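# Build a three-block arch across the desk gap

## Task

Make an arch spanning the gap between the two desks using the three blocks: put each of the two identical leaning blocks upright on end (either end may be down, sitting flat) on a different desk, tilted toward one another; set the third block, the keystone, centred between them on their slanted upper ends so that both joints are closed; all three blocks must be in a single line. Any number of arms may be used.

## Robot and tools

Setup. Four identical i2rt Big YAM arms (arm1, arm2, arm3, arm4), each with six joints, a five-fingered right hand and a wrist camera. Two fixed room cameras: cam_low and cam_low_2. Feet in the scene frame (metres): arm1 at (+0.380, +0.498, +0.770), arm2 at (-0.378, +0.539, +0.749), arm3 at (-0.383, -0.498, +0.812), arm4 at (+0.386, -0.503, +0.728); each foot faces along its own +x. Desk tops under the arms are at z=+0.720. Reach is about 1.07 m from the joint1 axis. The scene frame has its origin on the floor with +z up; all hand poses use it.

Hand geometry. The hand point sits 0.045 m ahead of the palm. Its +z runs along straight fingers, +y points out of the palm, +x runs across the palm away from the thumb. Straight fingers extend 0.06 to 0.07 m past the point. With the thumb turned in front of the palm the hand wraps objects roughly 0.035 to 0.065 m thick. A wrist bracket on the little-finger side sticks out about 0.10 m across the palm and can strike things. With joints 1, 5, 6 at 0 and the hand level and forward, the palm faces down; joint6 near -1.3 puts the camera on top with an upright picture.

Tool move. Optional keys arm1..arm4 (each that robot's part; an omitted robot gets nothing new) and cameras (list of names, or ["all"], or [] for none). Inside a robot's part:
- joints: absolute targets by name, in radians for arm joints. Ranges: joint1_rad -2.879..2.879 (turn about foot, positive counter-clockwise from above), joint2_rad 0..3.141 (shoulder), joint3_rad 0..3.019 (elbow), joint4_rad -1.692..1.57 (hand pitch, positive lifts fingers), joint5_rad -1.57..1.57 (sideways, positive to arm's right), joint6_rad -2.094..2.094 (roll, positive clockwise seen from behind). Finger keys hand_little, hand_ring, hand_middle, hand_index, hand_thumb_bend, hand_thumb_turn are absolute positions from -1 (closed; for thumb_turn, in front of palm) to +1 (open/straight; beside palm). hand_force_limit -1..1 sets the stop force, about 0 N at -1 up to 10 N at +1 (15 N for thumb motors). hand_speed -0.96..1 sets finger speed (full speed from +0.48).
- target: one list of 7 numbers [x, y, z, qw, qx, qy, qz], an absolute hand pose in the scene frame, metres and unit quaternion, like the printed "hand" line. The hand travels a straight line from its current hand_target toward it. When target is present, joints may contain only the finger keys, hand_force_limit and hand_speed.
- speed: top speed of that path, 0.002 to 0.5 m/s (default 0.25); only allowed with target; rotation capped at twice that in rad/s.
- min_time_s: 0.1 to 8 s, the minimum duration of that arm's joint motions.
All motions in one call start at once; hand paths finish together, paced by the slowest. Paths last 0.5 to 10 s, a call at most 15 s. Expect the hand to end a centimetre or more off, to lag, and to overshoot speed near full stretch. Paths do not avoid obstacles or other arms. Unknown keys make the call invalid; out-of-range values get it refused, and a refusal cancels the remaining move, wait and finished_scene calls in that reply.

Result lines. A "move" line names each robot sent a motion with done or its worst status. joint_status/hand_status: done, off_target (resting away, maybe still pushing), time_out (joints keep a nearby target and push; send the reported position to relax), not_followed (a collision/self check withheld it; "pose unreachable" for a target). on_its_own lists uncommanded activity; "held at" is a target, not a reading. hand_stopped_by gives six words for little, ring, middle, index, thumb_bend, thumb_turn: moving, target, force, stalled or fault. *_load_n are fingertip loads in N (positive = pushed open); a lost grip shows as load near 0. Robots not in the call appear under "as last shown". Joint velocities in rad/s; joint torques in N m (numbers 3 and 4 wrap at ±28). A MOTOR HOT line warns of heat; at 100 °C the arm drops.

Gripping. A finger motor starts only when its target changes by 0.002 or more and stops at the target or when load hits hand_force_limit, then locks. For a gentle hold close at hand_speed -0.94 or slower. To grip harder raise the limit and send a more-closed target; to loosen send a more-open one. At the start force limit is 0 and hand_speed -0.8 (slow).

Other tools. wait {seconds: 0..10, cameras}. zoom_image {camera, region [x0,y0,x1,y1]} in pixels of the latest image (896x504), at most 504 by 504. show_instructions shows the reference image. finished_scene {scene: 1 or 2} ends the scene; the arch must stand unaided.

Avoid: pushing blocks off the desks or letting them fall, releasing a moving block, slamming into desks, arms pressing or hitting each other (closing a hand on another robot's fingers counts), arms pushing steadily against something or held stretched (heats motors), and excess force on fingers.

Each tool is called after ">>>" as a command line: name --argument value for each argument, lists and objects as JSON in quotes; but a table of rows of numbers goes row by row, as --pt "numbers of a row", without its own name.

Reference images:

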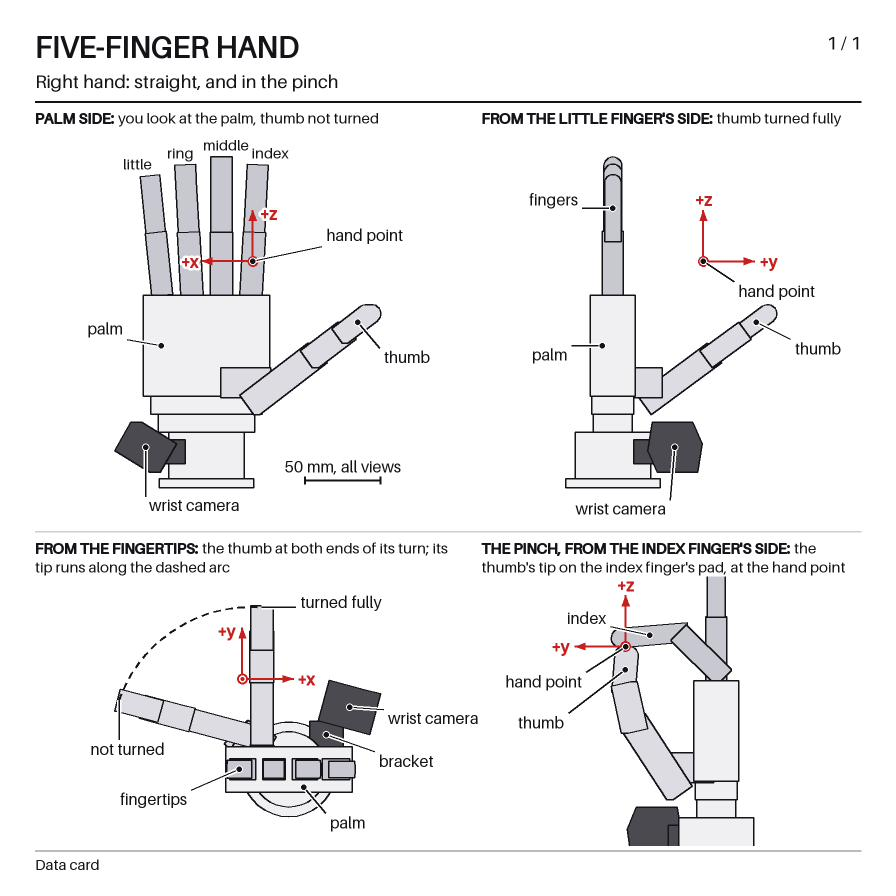

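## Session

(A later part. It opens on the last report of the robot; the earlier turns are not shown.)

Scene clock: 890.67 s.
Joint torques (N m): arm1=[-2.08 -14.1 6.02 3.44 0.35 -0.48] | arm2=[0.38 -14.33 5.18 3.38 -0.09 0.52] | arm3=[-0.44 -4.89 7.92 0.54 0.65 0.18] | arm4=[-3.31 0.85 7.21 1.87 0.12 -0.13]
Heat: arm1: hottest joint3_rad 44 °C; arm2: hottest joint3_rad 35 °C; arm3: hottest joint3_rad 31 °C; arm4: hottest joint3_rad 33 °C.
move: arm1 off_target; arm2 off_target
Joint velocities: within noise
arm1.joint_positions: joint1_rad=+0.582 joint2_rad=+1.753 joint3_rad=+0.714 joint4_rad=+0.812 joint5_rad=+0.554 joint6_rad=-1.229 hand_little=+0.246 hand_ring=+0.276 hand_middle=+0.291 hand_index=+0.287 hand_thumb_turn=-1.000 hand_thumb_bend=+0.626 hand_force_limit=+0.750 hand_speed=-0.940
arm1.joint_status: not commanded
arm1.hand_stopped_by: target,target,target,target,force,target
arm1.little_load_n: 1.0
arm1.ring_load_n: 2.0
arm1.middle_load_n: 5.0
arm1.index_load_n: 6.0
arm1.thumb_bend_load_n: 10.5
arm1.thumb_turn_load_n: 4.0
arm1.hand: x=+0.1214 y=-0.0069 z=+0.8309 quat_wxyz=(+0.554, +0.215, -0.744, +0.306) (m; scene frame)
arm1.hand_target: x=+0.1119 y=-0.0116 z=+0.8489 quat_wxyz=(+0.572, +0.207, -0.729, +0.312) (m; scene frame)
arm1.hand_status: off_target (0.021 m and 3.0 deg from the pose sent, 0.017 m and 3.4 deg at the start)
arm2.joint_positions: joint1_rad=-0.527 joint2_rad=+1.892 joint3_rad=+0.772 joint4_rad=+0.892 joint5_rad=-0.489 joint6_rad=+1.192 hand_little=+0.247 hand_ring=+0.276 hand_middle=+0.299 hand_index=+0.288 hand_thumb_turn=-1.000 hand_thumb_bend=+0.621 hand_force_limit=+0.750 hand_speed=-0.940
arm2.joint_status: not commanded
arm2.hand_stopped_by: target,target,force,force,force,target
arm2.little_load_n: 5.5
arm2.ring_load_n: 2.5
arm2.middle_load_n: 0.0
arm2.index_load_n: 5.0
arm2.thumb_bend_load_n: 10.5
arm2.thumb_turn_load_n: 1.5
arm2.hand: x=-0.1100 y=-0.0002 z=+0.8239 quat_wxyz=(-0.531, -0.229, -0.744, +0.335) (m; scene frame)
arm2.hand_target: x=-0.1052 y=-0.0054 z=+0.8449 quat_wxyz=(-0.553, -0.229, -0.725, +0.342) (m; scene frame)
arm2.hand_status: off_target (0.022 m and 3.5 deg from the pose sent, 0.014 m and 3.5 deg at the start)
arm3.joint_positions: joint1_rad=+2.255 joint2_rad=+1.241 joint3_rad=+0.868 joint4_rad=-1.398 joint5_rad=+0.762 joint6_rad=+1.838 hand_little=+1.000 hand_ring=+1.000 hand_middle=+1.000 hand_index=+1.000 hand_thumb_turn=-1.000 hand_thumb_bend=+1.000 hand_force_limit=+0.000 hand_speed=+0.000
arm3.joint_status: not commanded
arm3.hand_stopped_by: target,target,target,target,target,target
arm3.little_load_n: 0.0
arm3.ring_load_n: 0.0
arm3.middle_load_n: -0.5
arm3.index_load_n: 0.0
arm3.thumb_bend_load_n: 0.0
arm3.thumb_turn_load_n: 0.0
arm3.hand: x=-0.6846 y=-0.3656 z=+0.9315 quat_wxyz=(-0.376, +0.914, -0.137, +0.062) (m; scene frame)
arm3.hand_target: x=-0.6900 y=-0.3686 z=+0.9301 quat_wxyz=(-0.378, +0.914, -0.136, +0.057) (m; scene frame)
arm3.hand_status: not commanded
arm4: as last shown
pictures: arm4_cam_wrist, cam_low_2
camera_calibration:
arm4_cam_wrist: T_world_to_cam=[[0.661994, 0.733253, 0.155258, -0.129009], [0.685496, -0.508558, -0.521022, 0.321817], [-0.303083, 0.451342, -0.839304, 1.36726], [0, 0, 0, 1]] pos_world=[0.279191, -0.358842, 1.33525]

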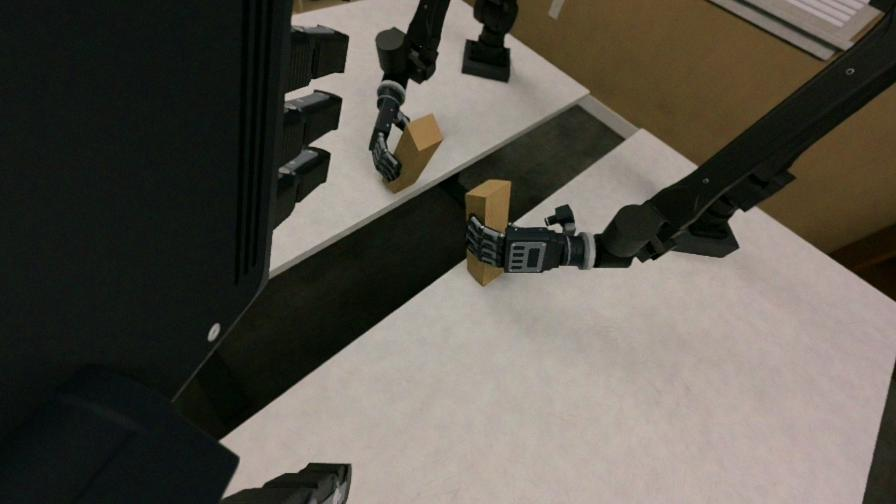

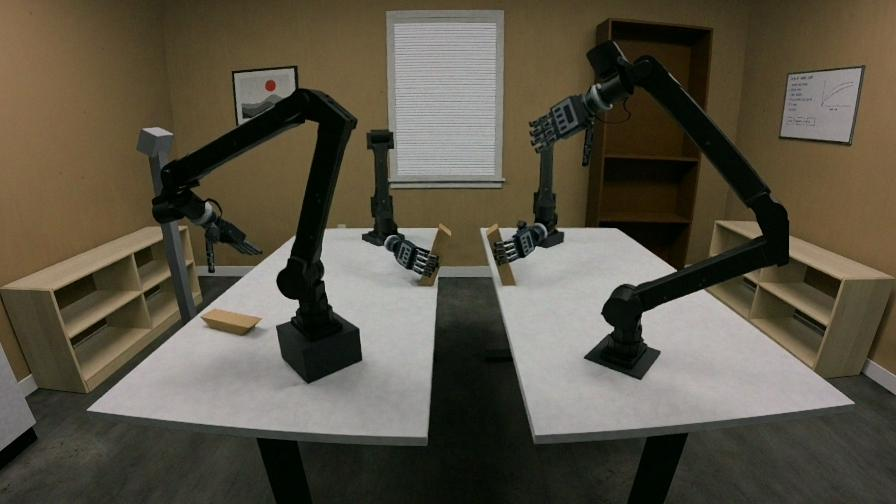

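>>> zoom_image --camera "cam_low_2" --region '[405, 215, 465, 295]'

>>> zoom_image --camera "cam_low_2" --region '[480, 215, 540, 295]'

>>> zoom_image --camera "arm4_cam_wrist" --region '[370, 100, 450, 200]'

>>> zoom_image --camera "arm4_cam_wrist" --region '[440, 170, 540, 300]'

Scaled by 6.300 from the camera's 896x504 image, which has a finer 1280x720 frame.

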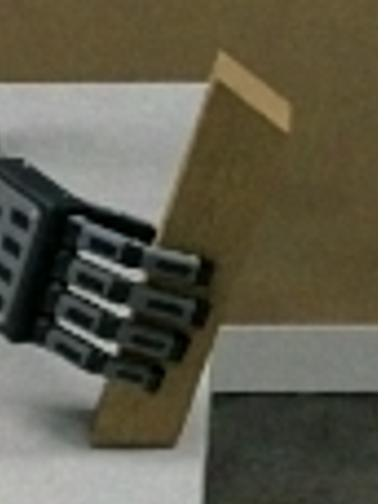

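Scaled by 6.300 from the camera's 896x504 image, which has a finer 1280x720 frame.

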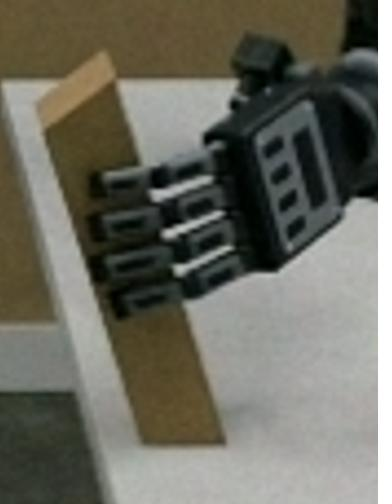

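Scaled by 5.040 from the camera's 896x504 image, which has a finer 1280x720 frame.

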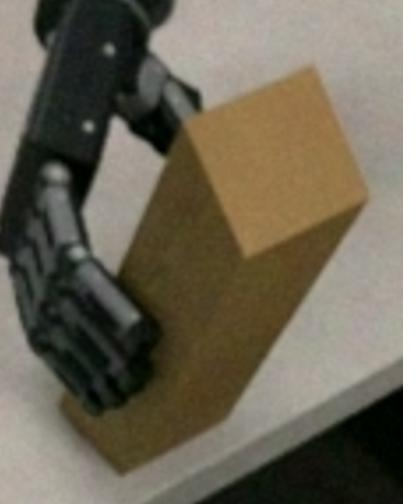

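Scaled by 3.877 from the camera's 896x504 image, which has a finer 1280x720 frame.

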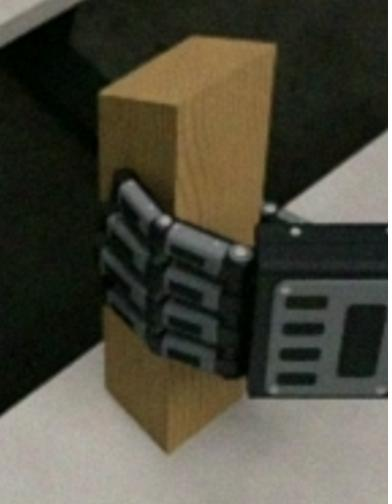

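>>> move --arm1 '{"target": [0.1116, -0.0122, 0.846, 0.5726, 0.2074, -0.729, 0.3127], "speed": 0.02}' --arm2 '{"target": [-0.105, -0.006, 0.838, 0.553, 0.2293, 0.7241, -0.3424], "speed": 0.02}' --arm3 '{"target": [-0.725, -0.347, 0.79, 0.378, -0.9124, 0.1453, -0.0602], "speed": 0.15}' --cameras '["arm3_cam_wrist", "arm4_cam_wrist", "cam_low_2"]'

>>> zoom_image --camera "arm3_cam_wrist" --region '[370, 0, 750, 380]'

Scene clock: 913.17 s.
Joint torques (N m): arm1=[-2.26 -13.86 6 3.36 0.33 -0.45] | arm2=[0.38 -13.86 5.16 3.21 -0.06 0.46] | arm3=[-2.26 -8.7 5.7 0.65 0.59 -0.03] | arm4=[-3.43 0.91 7.2 1.84 0.13 -0.13]
Heat: arm1: hottest joint3_rad 43 °C; arm2: hottest joint3_rad 35 °C; arm3: hottest joint3_rad 31 °C; arm4: hottest joint3_rad 33 °C.
move: arm1 off_target; arm2 off_target; arm3 done
Joint velocities: within noise
arm1.joint_positions: joint1_rad=+0.582 joint2_rad=+1.758 joint3_rad=+0.714 joint4_rad=+0.823 joint5_rad=+0.554 joint6_rad=-1.233 hand_little=+0.246 hand_ring=+0.276 hand_middle=+0.291 hand_index=+0.287 hand_thumb_turn=-1.000 hand_thumb_bend=+0.626 hand_force_limit=+0.750 hand_speed=-0.940
arm1.joint_status: not commanded
arm1.hand_stopped_by: target,target,target,target,force,target
arm1.little_load_n: 1.5
arm1.ring_load_n: 2.5
arm1.middle_load_n: 5.0
arm1.index_load_n: 5.0
arm1.thumb_bend_load_n: 11.0
arm1.thumb_turn_load_n: 2.0
arm1.hand: x=+0.1211 y=-0.0075 z=+0.8308 quat_wxyz=(+0.556, +0.215, -0.742, +0.307) (m; scene frame)
arm1.hand_target: x=+0.1119 y=-0.0117 z=+0.8459 quat_wxyz=(+0.572, +0.207, -0.729, +0.312) (m; scene frame)
arm1.hand_status: off_target (0.019 m and 2.7 deg from the pose sent, 0.019 m and 3.0 deg at the start)
arm2.joint_positions: joint1_rad=-0.527 joint2_rad=+1.905 joint3_rad=+0.772 joint4_rad=+0.915 joint5_rad=-0.489 joint6_rad=+1.199 hand_little=+0.247 hand_ring=+0.276 hand_middle=+0.299 hand_index=+0.288 hand_thumb_turn=-1.000 hand_thumb_bend=+0.621 hand_force_limit=+0.750 hand_speed=-0.940
arm2.joint_status: not commanded
arm2.hand_stopped_by: target,target,force,force,force,target
arm2.little_load_n: 4.0
arm2.ring_load_n: 2.0
arm2.middle_load_n: 0.0
arm2.index_load_n: 6.0
arm2.thumb_bend_load_n: 10.5
arm2.thumb_turn_load_n: 2.5
arm2.hand: x=-0.1099 y=-0.0006 z=+0.8221 quat_wxyz=(-0.534, -0.229, -0.741, +0.336) (m; scene frame)
arm2.hand_target: x=-0.1052 y=-0.0055 z=+0.8381 quat_wxyz=(-0.553, -0.229, -0.725, +0.342) (m; scene frame)
arm2.hand_status: off_target (0.017 m and 2.9 deg from the pose sent, 0.016 m and 3.5 deg at the start)
arm3.joint_positions: joint1_rad=+2.234 joint2_rad=+1.578 joint3_rad=+0.778 joint4_rad=-0.934 joint5_rad=+0.768 joint6_rad=+1.820 hand_little=+1.000 hand_ring=+1.000 hand_middle=+1.000 hand_index=+1.000 hand_thumb_turn=-1.000 hand_thumb_bend=+1.000 hand_force_limit=+0.000 hand_speed=+0.000
arm3.joint_status: not commanded
arm3.hand_stopped_by: target,target,target,target,target,target
arm3.little_load_n: 0.0
arm3.ring_load_n: 0.0
arm3.middle_load_n: 0.0
arm3.index_load_n: 0.0
arm3.thumb_bend_load_n: 0.0
arm3.thumb_turn_load_n: 0.0
arm3.hand: x=-0.7292 y=-0.3526 z=+0.7945 quat_wxyz=(-0.377, +0.913, -0.145, +0.052) (m; scene frame)
arm3.hand_target: x=-0.7249 y=-0.3472 z=+0.7901 quat_wxyz=(-0.378, +0.912, -0.145, +0.060) (m; scene frame)
arm3.hand_status: done (0.008 m and 0.9 deg from the pose sent, 0.148 m and 1.0 deg at the start)
arm4: as last shown
pictures: arm3_cam_wrist, arm4_cam_wrist, cam_low_2
camera_calibration:
arm3_cam_wrist: T_world_to_cam=[[0.0698008, -0.734135, -0.675406, 0.326345], [-0.942081, -0.271158, 0.197375, -0.938874], [-0.328042, 0.62251, -0.710542, 0.658927], [0, 0, 0, 1]] pos_world=[-0.691119, -0.42519, 0.873922]
arm4_cam_wrist: T_world_to_cam=[[0.661994, 0.733253, 0.155258, -0.129009], [0.685496, -0.508558, -0.521022, 0.321817], [-0.303083, 0.451342, -0.839304, 1.36726], [0, 0, 0, 1]] pos_world=[0.279191, -0.358842, 1.33525]

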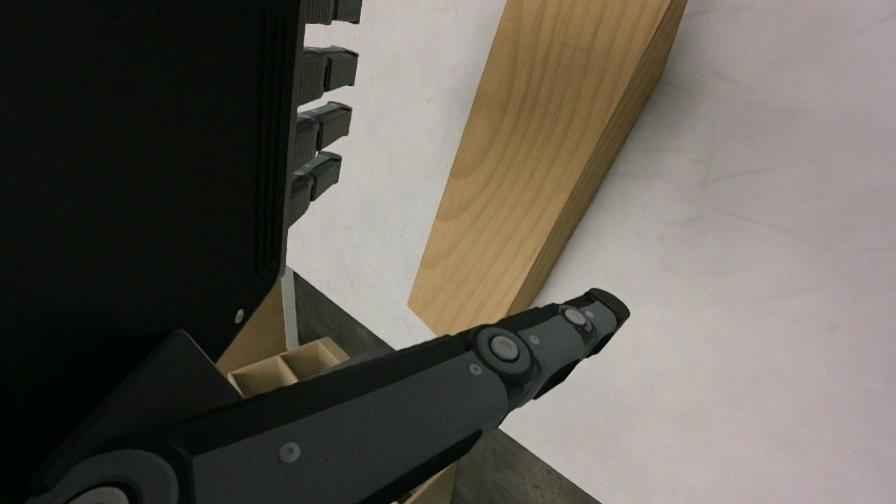

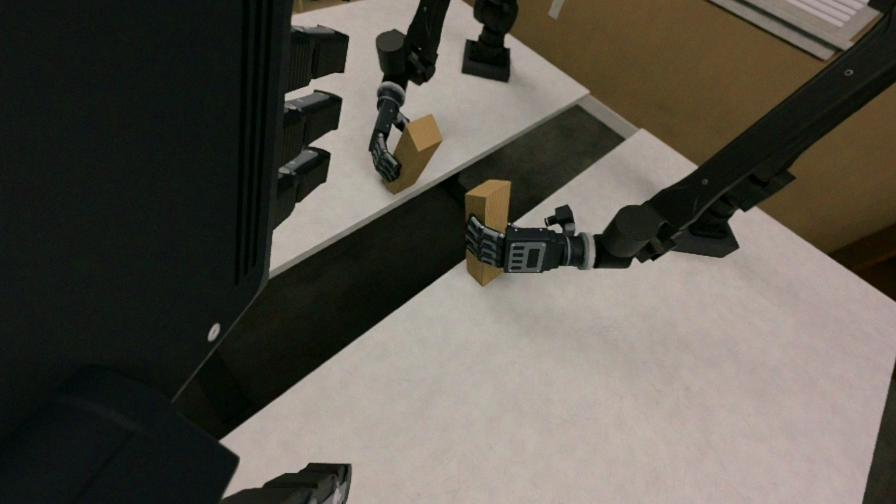

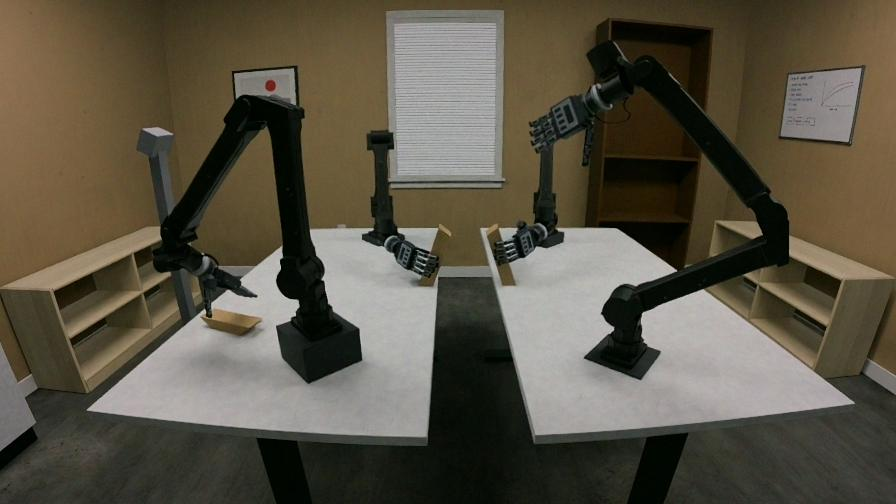

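Scaled by 1.326 from the camera's 896x504 image, which has a finer 1280x720 frame.

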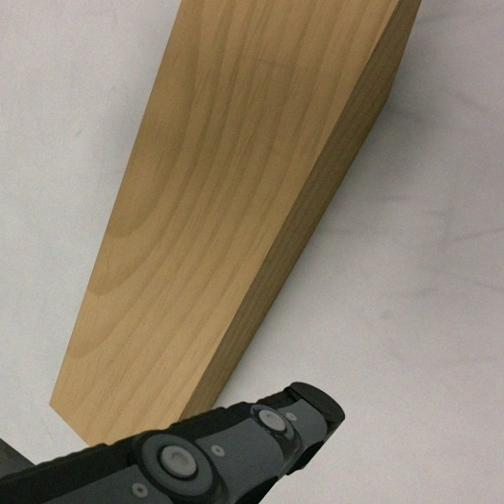

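>>> move --arm3 '{"target": [-0.7123, -0.3394, 0.7446, 0.378, -0.9124, 0.1453, -0.0602], "speed": 0.08}' --cameras '["arm3_cam_wrist", "cam_low"]'

>>> zoom_image --camera "arm3_cam_wrist" --region '[330, 0, 710, 380]'

Scene clock: 958.23 s.
Joint torques (N m): arm1=[-2.02 -13.8 5.93 3.4 0.34 -0.43] | arm2=[0.32 -13.8 5.18 3.21 -0.06 0.45] | arm3=[-2.02 -8.53 4.3 0.64 0.59 -0.07] | arm4=[-3.37 0.73 7.2 1.87 0.12 -0.13]
Heat: arm1: hottest joint3_rad 42 °C; arm2: hottest joint3_rad 34 °C; arm3: hottest joint3_rad 29 °C; arm4: hottest joint3_rad 33 °C.
move: arm3 done
Joint velocities: within noise
arm1, arm2, arm4: as last shown
arm1.middle_load_n: 4.5
arm1.thumb_turn_load_n: 2.5
arm2.thumb_turn_load_n: 3.0
arm3.joint_positions: joint1_rad=+2.206 joint2_rad=+1.664 joint3_rad=+0.713 joint4_rad=-0.752 joint5_rad=+0.772 joint6_rad=+1.782 hand_little=+1.000 hand_ring=+1.000 hand_middle=+1.000 hand_index=+1.000 hand_thumb_turn=-1.000 hand_thumb_bend=+1.000 hand_force_limit=+0.000 hand_speed=+0.000
arm3.joint_status: not commanded
arm3.hand_stopped_by: target,target,target,target,target,target
arm3.little_load_n: 0.0
arm3.ring_load_n: 0.0
arm3.middle_load_n: 0.0
arm3.index_load_n: 0.0
arm3.thumb_bend_load_n: 0.0
arm3.thumb_turn_load_n: 0.0
arm3.hand: x=-0.7191 y=-0.3444 z=+0.7500 quat_wxyz=(-0.377, +0.913, -0.146, +0.050) (m; scene frame)
arm3.hand_target: x=-0.7121 y=-0.3397 z=+0.7447 quat_wxyz=(-0.378, +0.912, -0.145, +0.060) (m; scene frame)
arm3.hand_status: done (0.010 m and 1.1 deg from the pose sent, 0.054 m and 0.9 deg at the start)
pictures: arm3_cam_wrist, cam_low
camera_calibration:
arm3_cam_wrist: T_world_to_cam=[[0.066582, -0.733615, -0.676296, 0.300134], [-0.941197, -0.271186, 0.201508, -0.920802], [-0.331232, 0.623111, -0.708532, 0.621982], [0, 0, 0, 1]] pos_world=[-0.68062, -0.41709, 0.829223]

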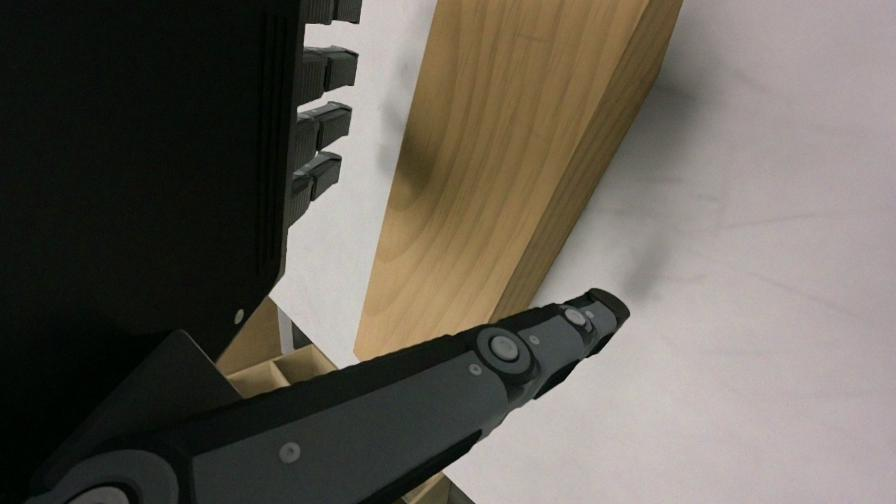

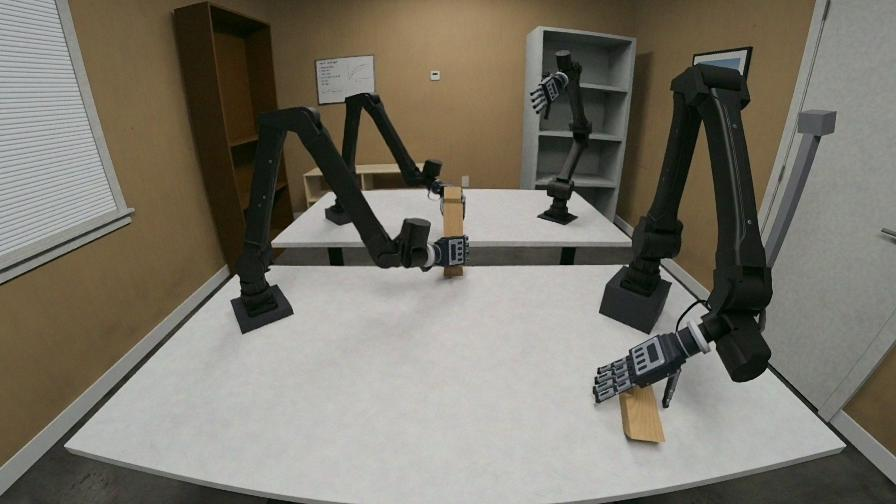

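Scaled by 1.326 from the camera's 896x504 image, which has a finer 1280x720 frame.

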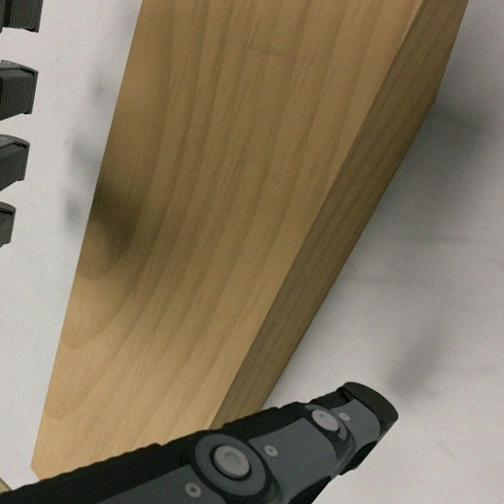

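>>> move --arm3 '{"joints": {"hand_speed": -0.88, "hand_force_limit": -0.5, "hand_index": 0.285, "hand_middle": 0.29, "hand_ring": 0.275, "hand_little": 0.245}}' --cameras '[]'

>>> move --arm3 '{"joints": {"hand_speed": -0.93, "hand_force_limit": 0.65, "hand_thumb_bend": -0.6}}' --cameras '["arm3_cam_wrist"]'

>>> move --arm3 '{"target": [-0.69, -0.345, 0.87, 0.378, -0.9124, 0.1453, -0.0602], "speed": 0.08}' --cameras '["arm3_cam_wrist", "cam_low", "cam_low_2"]'

Scene clock: 980.50 s.
Joint torques (N m): arm1=[-2.02 -13.98 6.04 3.33 0.32 -0.44] | arm2=[0.38 -13.8 5.16 3.19 -0.07 0.45] | arm3=[-1.85 -8.12 4.38 0.64 0.5 -0.02] | arm4=[-3.43 0.67 7.21 1.88 0.12 -0.13]
Heat: arm1: hottest joint3_rad 42 °C; arm2: hottest joint3_rad 34 °C; arm3: hottest joint2_rad 29 °C; arm4: hottest joint3_rad 33 °C.
move: arm3 done
Joint velocities: within noise
arm1, arm2, arm4: as last shown
arm1.thumb_turn_load_n: 2.0
arm3.joint_positions: joint1_rad=+2.204 joint2_rad=+1.664 joint3_rad=+0.713 joint4_rad=-0.752 joint5_rad=+0.773 joint6_rad=+1.780 hand_little=+0.246 hand_ring=+0.276 hand_middle=+0.290 hand_index=+0.286 hand_thumb_turn=-1.000 hand_thumb_bend=+1.000 hand_force_limit=-0.500 hand_speed=-0.880
arm3.joint_status: all done
arm3.hand_stopped_by: target,target,target,target,target,target
arm3.little_load_n: 0.5
arm3.ring_load_n: 0.0
arm3.middle_load_n: 0.0
arm3.index_load_n: 0.0
arm3.thumb_bend_load_n: 0.0
arm3.thumb_turn_load_n: -0.5
arm3.hand: x=-0.7188 y=-0.3436 z=+0.7502 quat_wxyz=(-0.378, +0.913, -0.146, +0.051) (m; scene frame)
arm3.hand_target: x=-0.7122 y=-0.3397 z=+0.7448 quat_wxyz=(-0.378, +0.912, -0.145, +0.060) (m; scene frame)
arm3.hand_status: not commanded
arm4.ring_load_n: 0.5
pictures: none
No camera images: "cameras" was empty.

Scene clock: 987.13 s.
Joint torques (N m): arm1=[-2.14 -13.86 5.96 3.28 0.35 -0.47] | arm2=[0.38 -13.74 5.16 3.21 -0.07 0.44] | arm3=[-1.85 -8.29 4.37 0.66 0.53 -0.01] | arm4=[-3.55 0.79 7.2 1.89 0.13 -0.12]
Heat: arm1: hottest joint3_rad 42 °C; arm2: hottest joint3_rad 34 °C; arm3: hottest joint2_rad 29 °C; arm4: hottest joint3_rad 33 °C.
move: arm3 off_target
Joint velocities: within noise
arm1, arm2, arm4: as last shown
arm3.joint_positions: joint1_rad=+2.204 joint2_rad=+1.664 joint3_rad=+0.713 joint4_rad=-0.752 joint5_rad=+0.773 joint6_rad=+1.778 hand_little=+0.246 hand_ring=+0.276 hand_middle=+0.290 hand_index=+0.286 hand_thumb_turn=-1.000 hand_thumb_bend=+0.649 hand_force_limit=+0.650 hand_speed=-0.930
arm3.joint_status: hand_thumb_bend off_target (ended at +0.649, target -0.600); the others done
arm3.hand_stopped_by: target,target,target,target,force,target
arm3.little_load_n: 3.5
arm3.ring_load_n: 3.0
arm3.middle_load_n: 3.5
arm3.index_load_n: 3.5
arm3.thumb_bend_load_n: 12.0
arm3.thumb_turn_load_n: 6.0
arm3.hand: x=-0.7187 y=-0.3436 z=+0.7501 quat_wxyz=(-0.378, +0.913, -0.145, +0.051) (m; scene frame)
arm3.hand_target: x=-0.7122 y=-0.3397 z=+0.7448 quat_wxyz=(-0.378, +0.912, -0.145, +0.060) (m; scene frame)
arm3.hand_status: not commanded
arm4.ring_load_n: 0.0
pictures: arm3_cam_wrist
camera_calibration:
arm3_cam_wrist: T_world_to_cam=[[0.0681633, -0.732952, -0.676857, 0.302594], [-0.941463, -0.271765, 0.199477, -0.919155], [-0.330153, 0.623639, -0.708571, 0.622607], [0, 0, 0, 1]] pos_world=[-0.68042, -0.41629, 0.829324]

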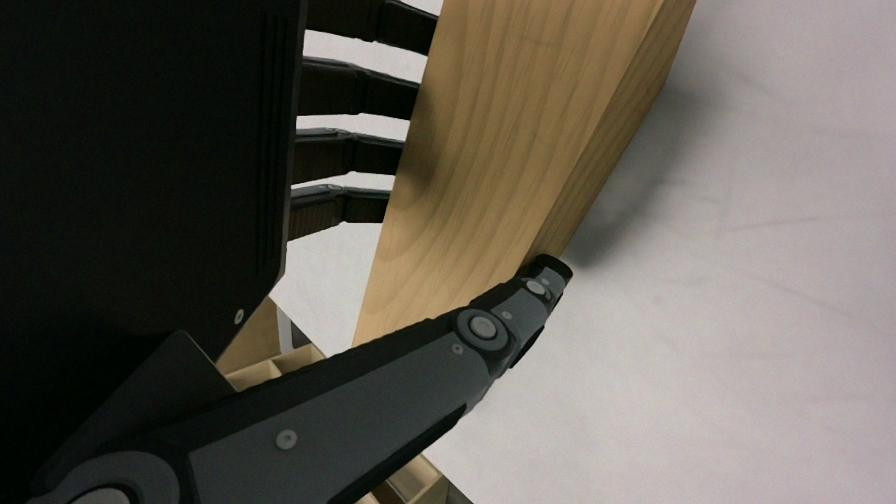

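Scene clock: 989.47 s.
Joint torques (N m): arm1=[-2.32 -14.04 5.97 3.34 0.33 -0.46] | arm2=[0.38 -13.74 5.15 3.19 -0.06 0.45] | arm3=[-1.85 -7.71 11 -0.36 0.55 0.05] | arm4=[-3.25 0.79 7.17 1.87 0.12 -0.13]
Heat: arm1: hottest joint3_rad 42 °C; arm2: hottest joint3_rad 34 °C; arm3: hottest joint2_rad 29 °C; arm4: hottest joint3_rad 33 °C.
move: arm3 off_target
Joint velocities: within noise
arm1, arm2: as last shown
arm3.joint_positions: joint1_rad=+2.204 joint2_rad=+1.350 joint3_rad=+0.719 joint4_rad=-1.143 joint5_rad=+0.773 joint6_rad=+1.778 hand_little=+0.246 hand_ring=+0.276 hand_middle=+0.290 hand_index=+0.286 hand_thumb_turn=-1.000 hand_thumb_bend=+0.649 hand_force_limit=+0.650 hand_speed=-0.930
arm3.joint_status: not commanded
arm3.hand_stopped_by: target,target,target,target,force,target
arm3.little_load_n: 4.0
arm3.ring_load_n: 3.5
arm3.middle_load_n: 3.5
arm3.index_load_n: 4.0
arm3.thumb_bend_load_n: 12.0
arm3.thumb_turn_load_n: 6.0
arm3.hand: x=-0.6684 y=-0.3519 z=+0.8493 quat_wxyz=(-0.377, +0.913, -0.131, +0.084) (m; scene frame)
arm3.hand_target: x=-0.6891 y=-0.3451 z=+0.8701 quat_wxyz=(-0.378, +0.912, -0.145, +0.060) (m; scene frame)
arm3.hand_status: off_target (0.031 m and 3.1 deg from the pose sent, 0.123 m and 1.0 deg at the start)
arm4.joint_positions: joint1_rad=+0.153 joint2_rad=+0.605 joint3_rad=+1.393 joint4_rad=-1.271 joint5_rad=+0.166 joint6_rad=-1.325 hand_little=+1.000 hand_ring=+1.000 hand_middle=+1.000 hand_index=+1.000 hand_thumb_turn=+1.000 hand_thumb_bend=+1.000 hand_force_limit=+0.000 hand_speed=-0.800
arm4.joint_status: not commanded
arm4.hand_stopped_by: target,target,target,target,target,target
arm4.little_load_n: 0.0
arm4.ring_load_n: 0.0
arm4.middle_load_n: 0.0
arm4.index_load_n: -0.5
arm4.thumb_bend_load_n: 0.0
arm4.thumb_turn_load_n: 0.0
arm4.hand: x=+0.2424 y=-0.3087 z=+1.2412 quat_wxyz=(-0.491, +0.391, +0.760, +0.167) (m; scene frame)
arm4.hand_target: x=+0.2435 y=-0.3059 z=+1.2448 quat_wxyz=(-0.499, +0.390, +0.754, +0.173) (m; scene frame)
arm4.hand_status: not commanded
pictures: arm3_cam_wrist, cam_low, cam_low_2
camera_calibration:
arm3_cam_wrist: T_world_to_cam=[[0.115078, -0.740811, -0.661783, 0.37592], [-0.953133, -0.270006, 0.136508, -0.847405], [-0.279813, 0.615058, -0.737163, 0.769644], [0, 0, 0, 1]] pos_world=[-0.635594, -0.423694, 0.931808]

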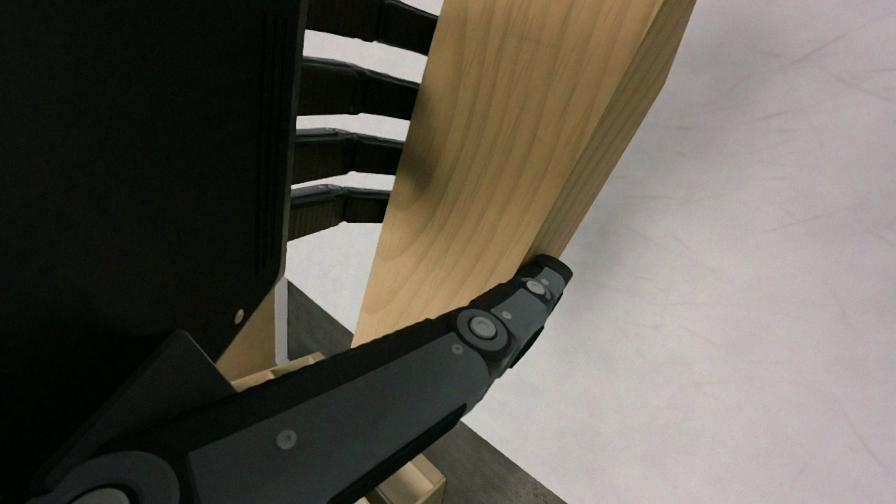

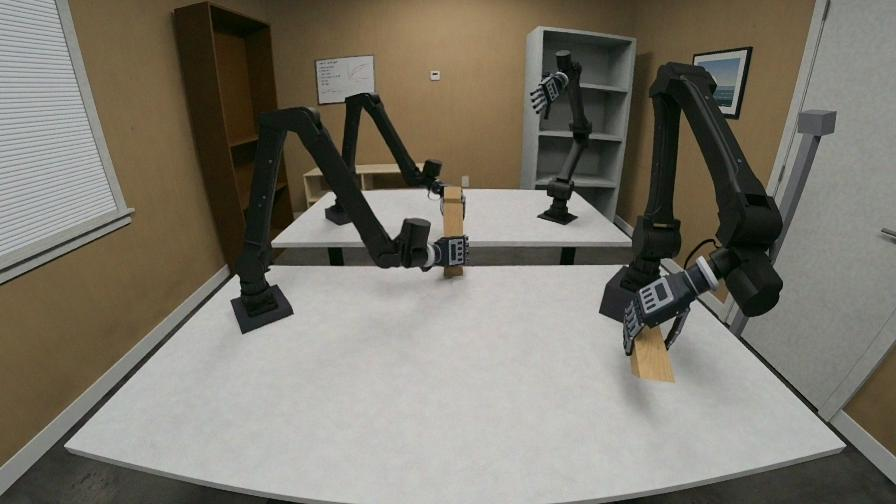

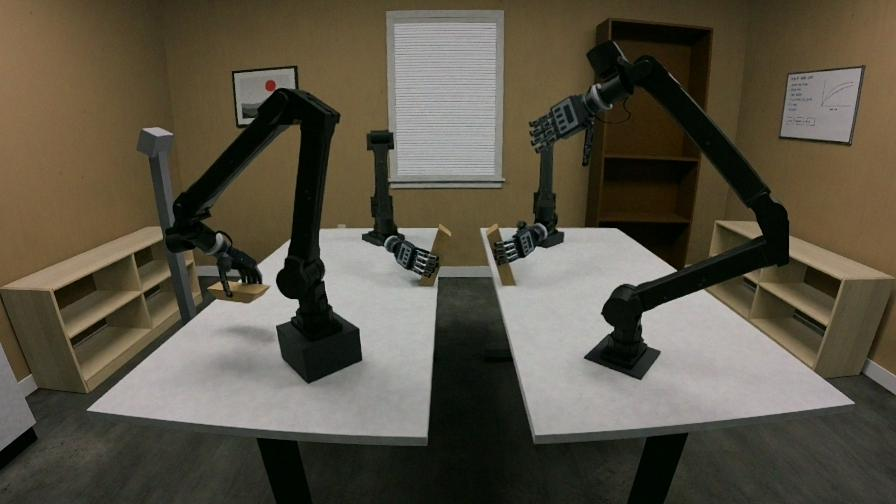

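>>> zoom_image --camera "arm3_cam_wrist" --region '[330, 0, 710, 380]'

Scaled by 1.326 from the camera's 896x504 image, which has a finer 1280x720 frame.

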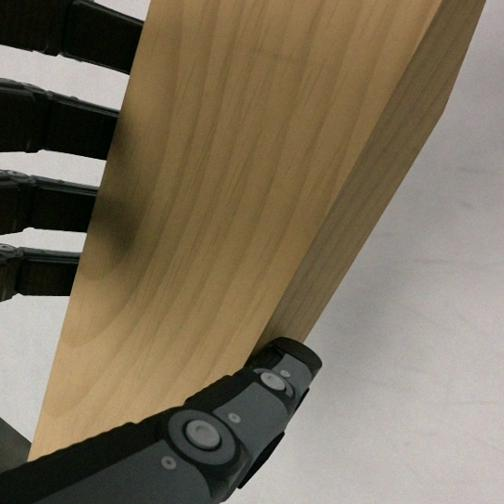

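>>> move --arm3 '{"target": [-0.50, -0.33, 1.12, 0.380, -0.919, 0.07, -0.03], "speed": 0.15}' --cameras '["cam_low"]'

>>> move --arm3 '{"target": [-0.12, -0.12, 1.13, 0.3827, -0.9239, -0.0097, -0.004], "speed": 0.15}' --cameras '["arm3_cam_wrist", "arm4_cam_wrist", "cam_low", "cam_low_2"]'

Scene clock: 1038.30 s.
Joint torques (N m): arm1=[-2.26 -13.63 5.97 3.28 0.34 -0.45] | arm2=[0.32 -13.8 5.15 3.21 -0.06 0.45] | arm3=[-2.26 1.26 14.13 1.62 0.44 -0.04] | arm4=[-3.37 0.85 7.2 1.87 0.12 -0.12]
Heat: arm1: hottest joint3_rad 42 °C; arm2: hottest joint3_rad 34 °C; arm3: hottest joint3_rad 31 °C; arm4: hottest joint3_rad 33 °C.
move: arm3 off_target
Joint velocities: within noise
arm1, arm2, arm4: as last shown
arm3.joint_positions: joint1_rad=+1.787 joint2_rad=+0.601 joint3_rad=+0.951 joint4_rad=-1.606 joint5_rad=+0.696 joint6_rad=+0.993 hand_little=+0.246 hand_ring=+0.276 hand_middle=+0.290 hand_index=+0.286 hand_thumb_turn=-1.000 hand_thumb_bend=+0.649 hand_force_limit=+0.650 hand_speed=-0.930
arm3.joint_status: not commanded
arm3.hand_stopped_by: target,target,target,target,force,target
arm3.little_load_n: 4.0
arm3.ring_load_n: 4.0
arm3.middle_load_n: 3.5
arm3.index_load_n: 4.0
arm3.thumb_bend_load_n: 11.5
arm3.thumb_turn_load_n: 6.0
arm3.hand: x=-0.4952 y=-0.3371 z=+1.0885 quat_wxyz=(-0.363, +0.928, -0.054, +0.059) (m; scene frame)
arm3.hand_target: x=-0.4989 y=-0.3308 z=+1.1193 quat_wxyz=(-0.382, +0.921, -0.070, +0.030) (m; scene frame)
arm3.hand_status: off_target (0.033 m and 4.4 deg from the pose sent, 0.320 m and 9.4 deg at the start)
arm4.index_load_n: 0.0
pictures: cam_low

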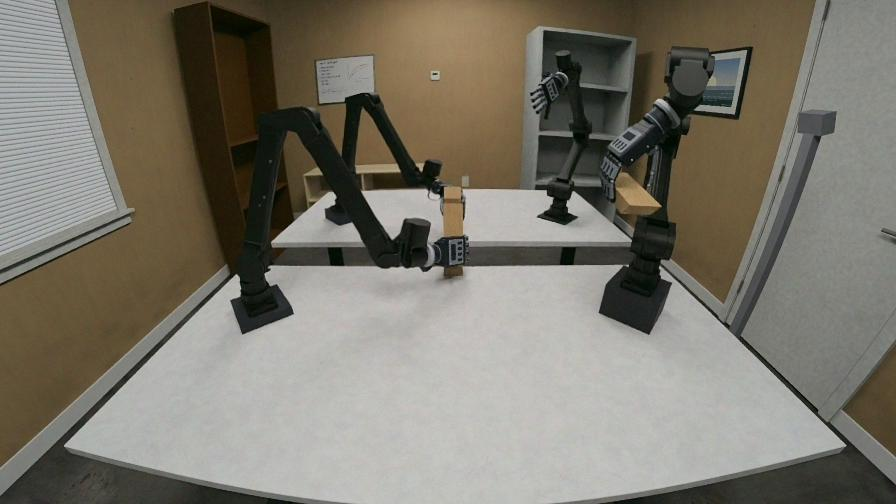

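Scene clock: 1042.10 s.
Joint torques (N m): arm1=[-2.08 -13.86 5.97 3.28 0.34 -0.46] | arm2=[0.32 -13.8 5.15 3.21 -0.06 0.45] | arm3=[-1.85 -9.35 15.36 1.89 -0.53 -0.04] | arm4=[-3.37 0.79 7.21 1.87 0.12 -0.13]
Heat: arm1: hottest joint3_rad 42 °C; arm2: hottest joint3_rad 34 °C; arm3: hottest joint3_rad 32 °C; arm4: hottest joint3_rad 33 °C.
move: arm3 off_target
Joint velocities: within noise
arm1, arm2, arm4: as last shown
arm3.joint_positions: joint1_rad=+0.010 joint2_rad=+1.291 joint3_rad=+1.341 joint4_rad=-1.086 joint5_rad=-0.521 joint6_rad=-0.640 hand_little=+0.246 hand_ring=+0.276 hand_middle=+0.290 hand_index=+0.286 hand_thumb_turn=-1.000 hand_thumb_bend=+0.649 hand_force_limit=+0.650 hand_speed=-0.930
arm3.joint_status: not commanded
arm3.hand_stopped_by: target,target,target,target,force,target
arm3.little_load_n: 4.0
arm3.ring_load_n: 3.5
arm3.middle_load_n: 3.5
arm3.index_load_n: 4.0
arm3.thumb_bend_load_n: 11.5
arm3.thumb_turn_load_n: 6.0
arm3.hand: x=-0.1379 y=-0.1303 z=+1.0964 quat_wxyz=(-0.356, +0.934, +0.001, -0.023) (m; scene frame)
arm3.hand_target: x=-0.1217 y=-0.1217 z=+1.1298 quat_wxyz=(-0.383, +0.924, +0.010, +0.004) (m; scene frame)
arm3.hand_status: off_target (0.039 m and 4.6 deg from the pose sent, 0.435 m and 9.9 deg at the start)
pictures: arm3_cam_wrist, arm4_cam_wrist, cam_low, cam_low_2
camera_calibration:
arm3_cam_wrist: T_world_to_cam=[[0.284272, -0.707931, -0.646547, 0.653518], [-0.798589, -0.547999, 0.248905, -0.453874], [-0.530515, 0.445568, -0.721126, 0.889674], [0, 0, 0, 1]] pos_world=[-0.0762504, -0.182488, 1.17707]
arm4_cam_wrist: T_world_to_cam=[[0.661994, 0.733253, 0.155258, -0.129009], [0.685496, -0.508558, -0.521022, 0.321817], [-0.303083, 0.451342, -0.839304, 1.36726], [0, 0, 0, 1]] pos_world=[0.279191, -0.358842, 1.33525]

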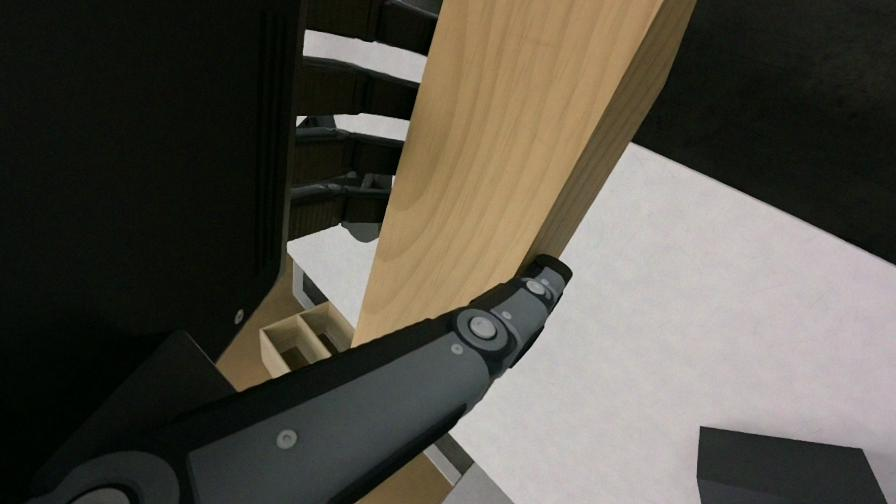

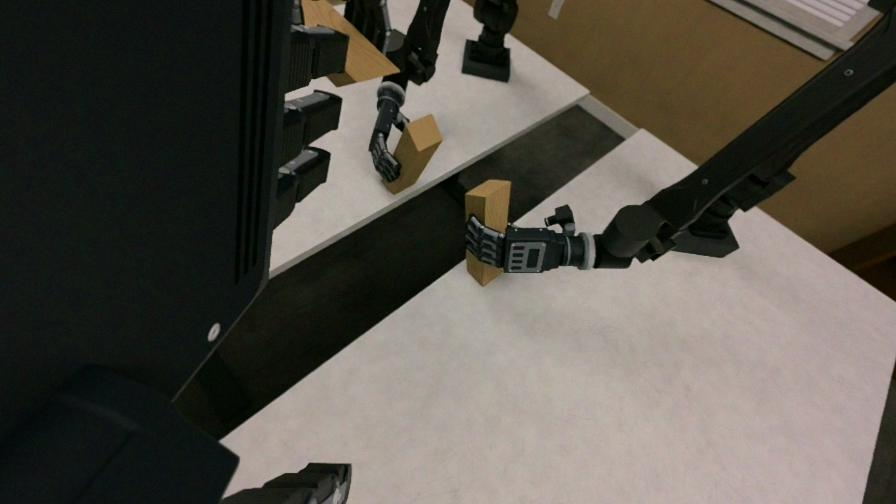

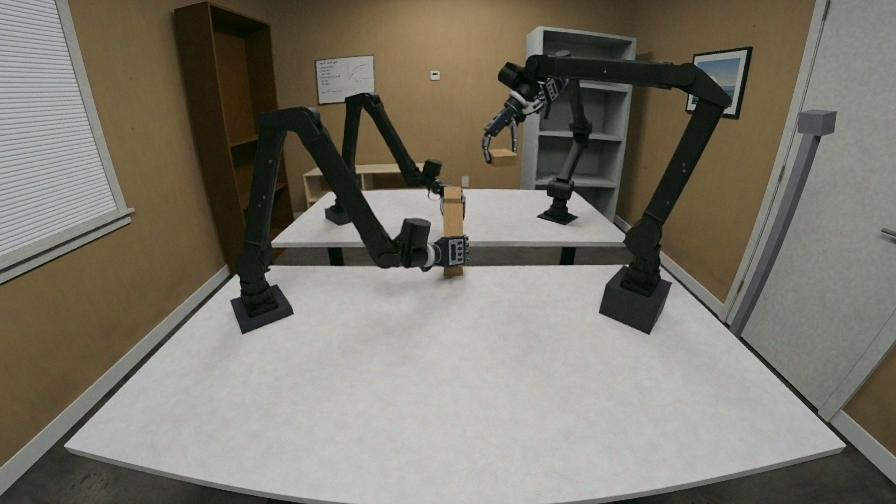

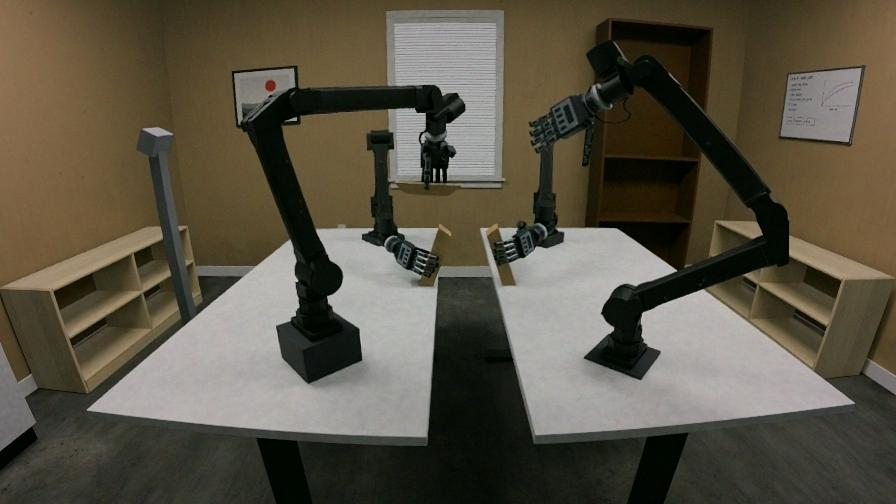

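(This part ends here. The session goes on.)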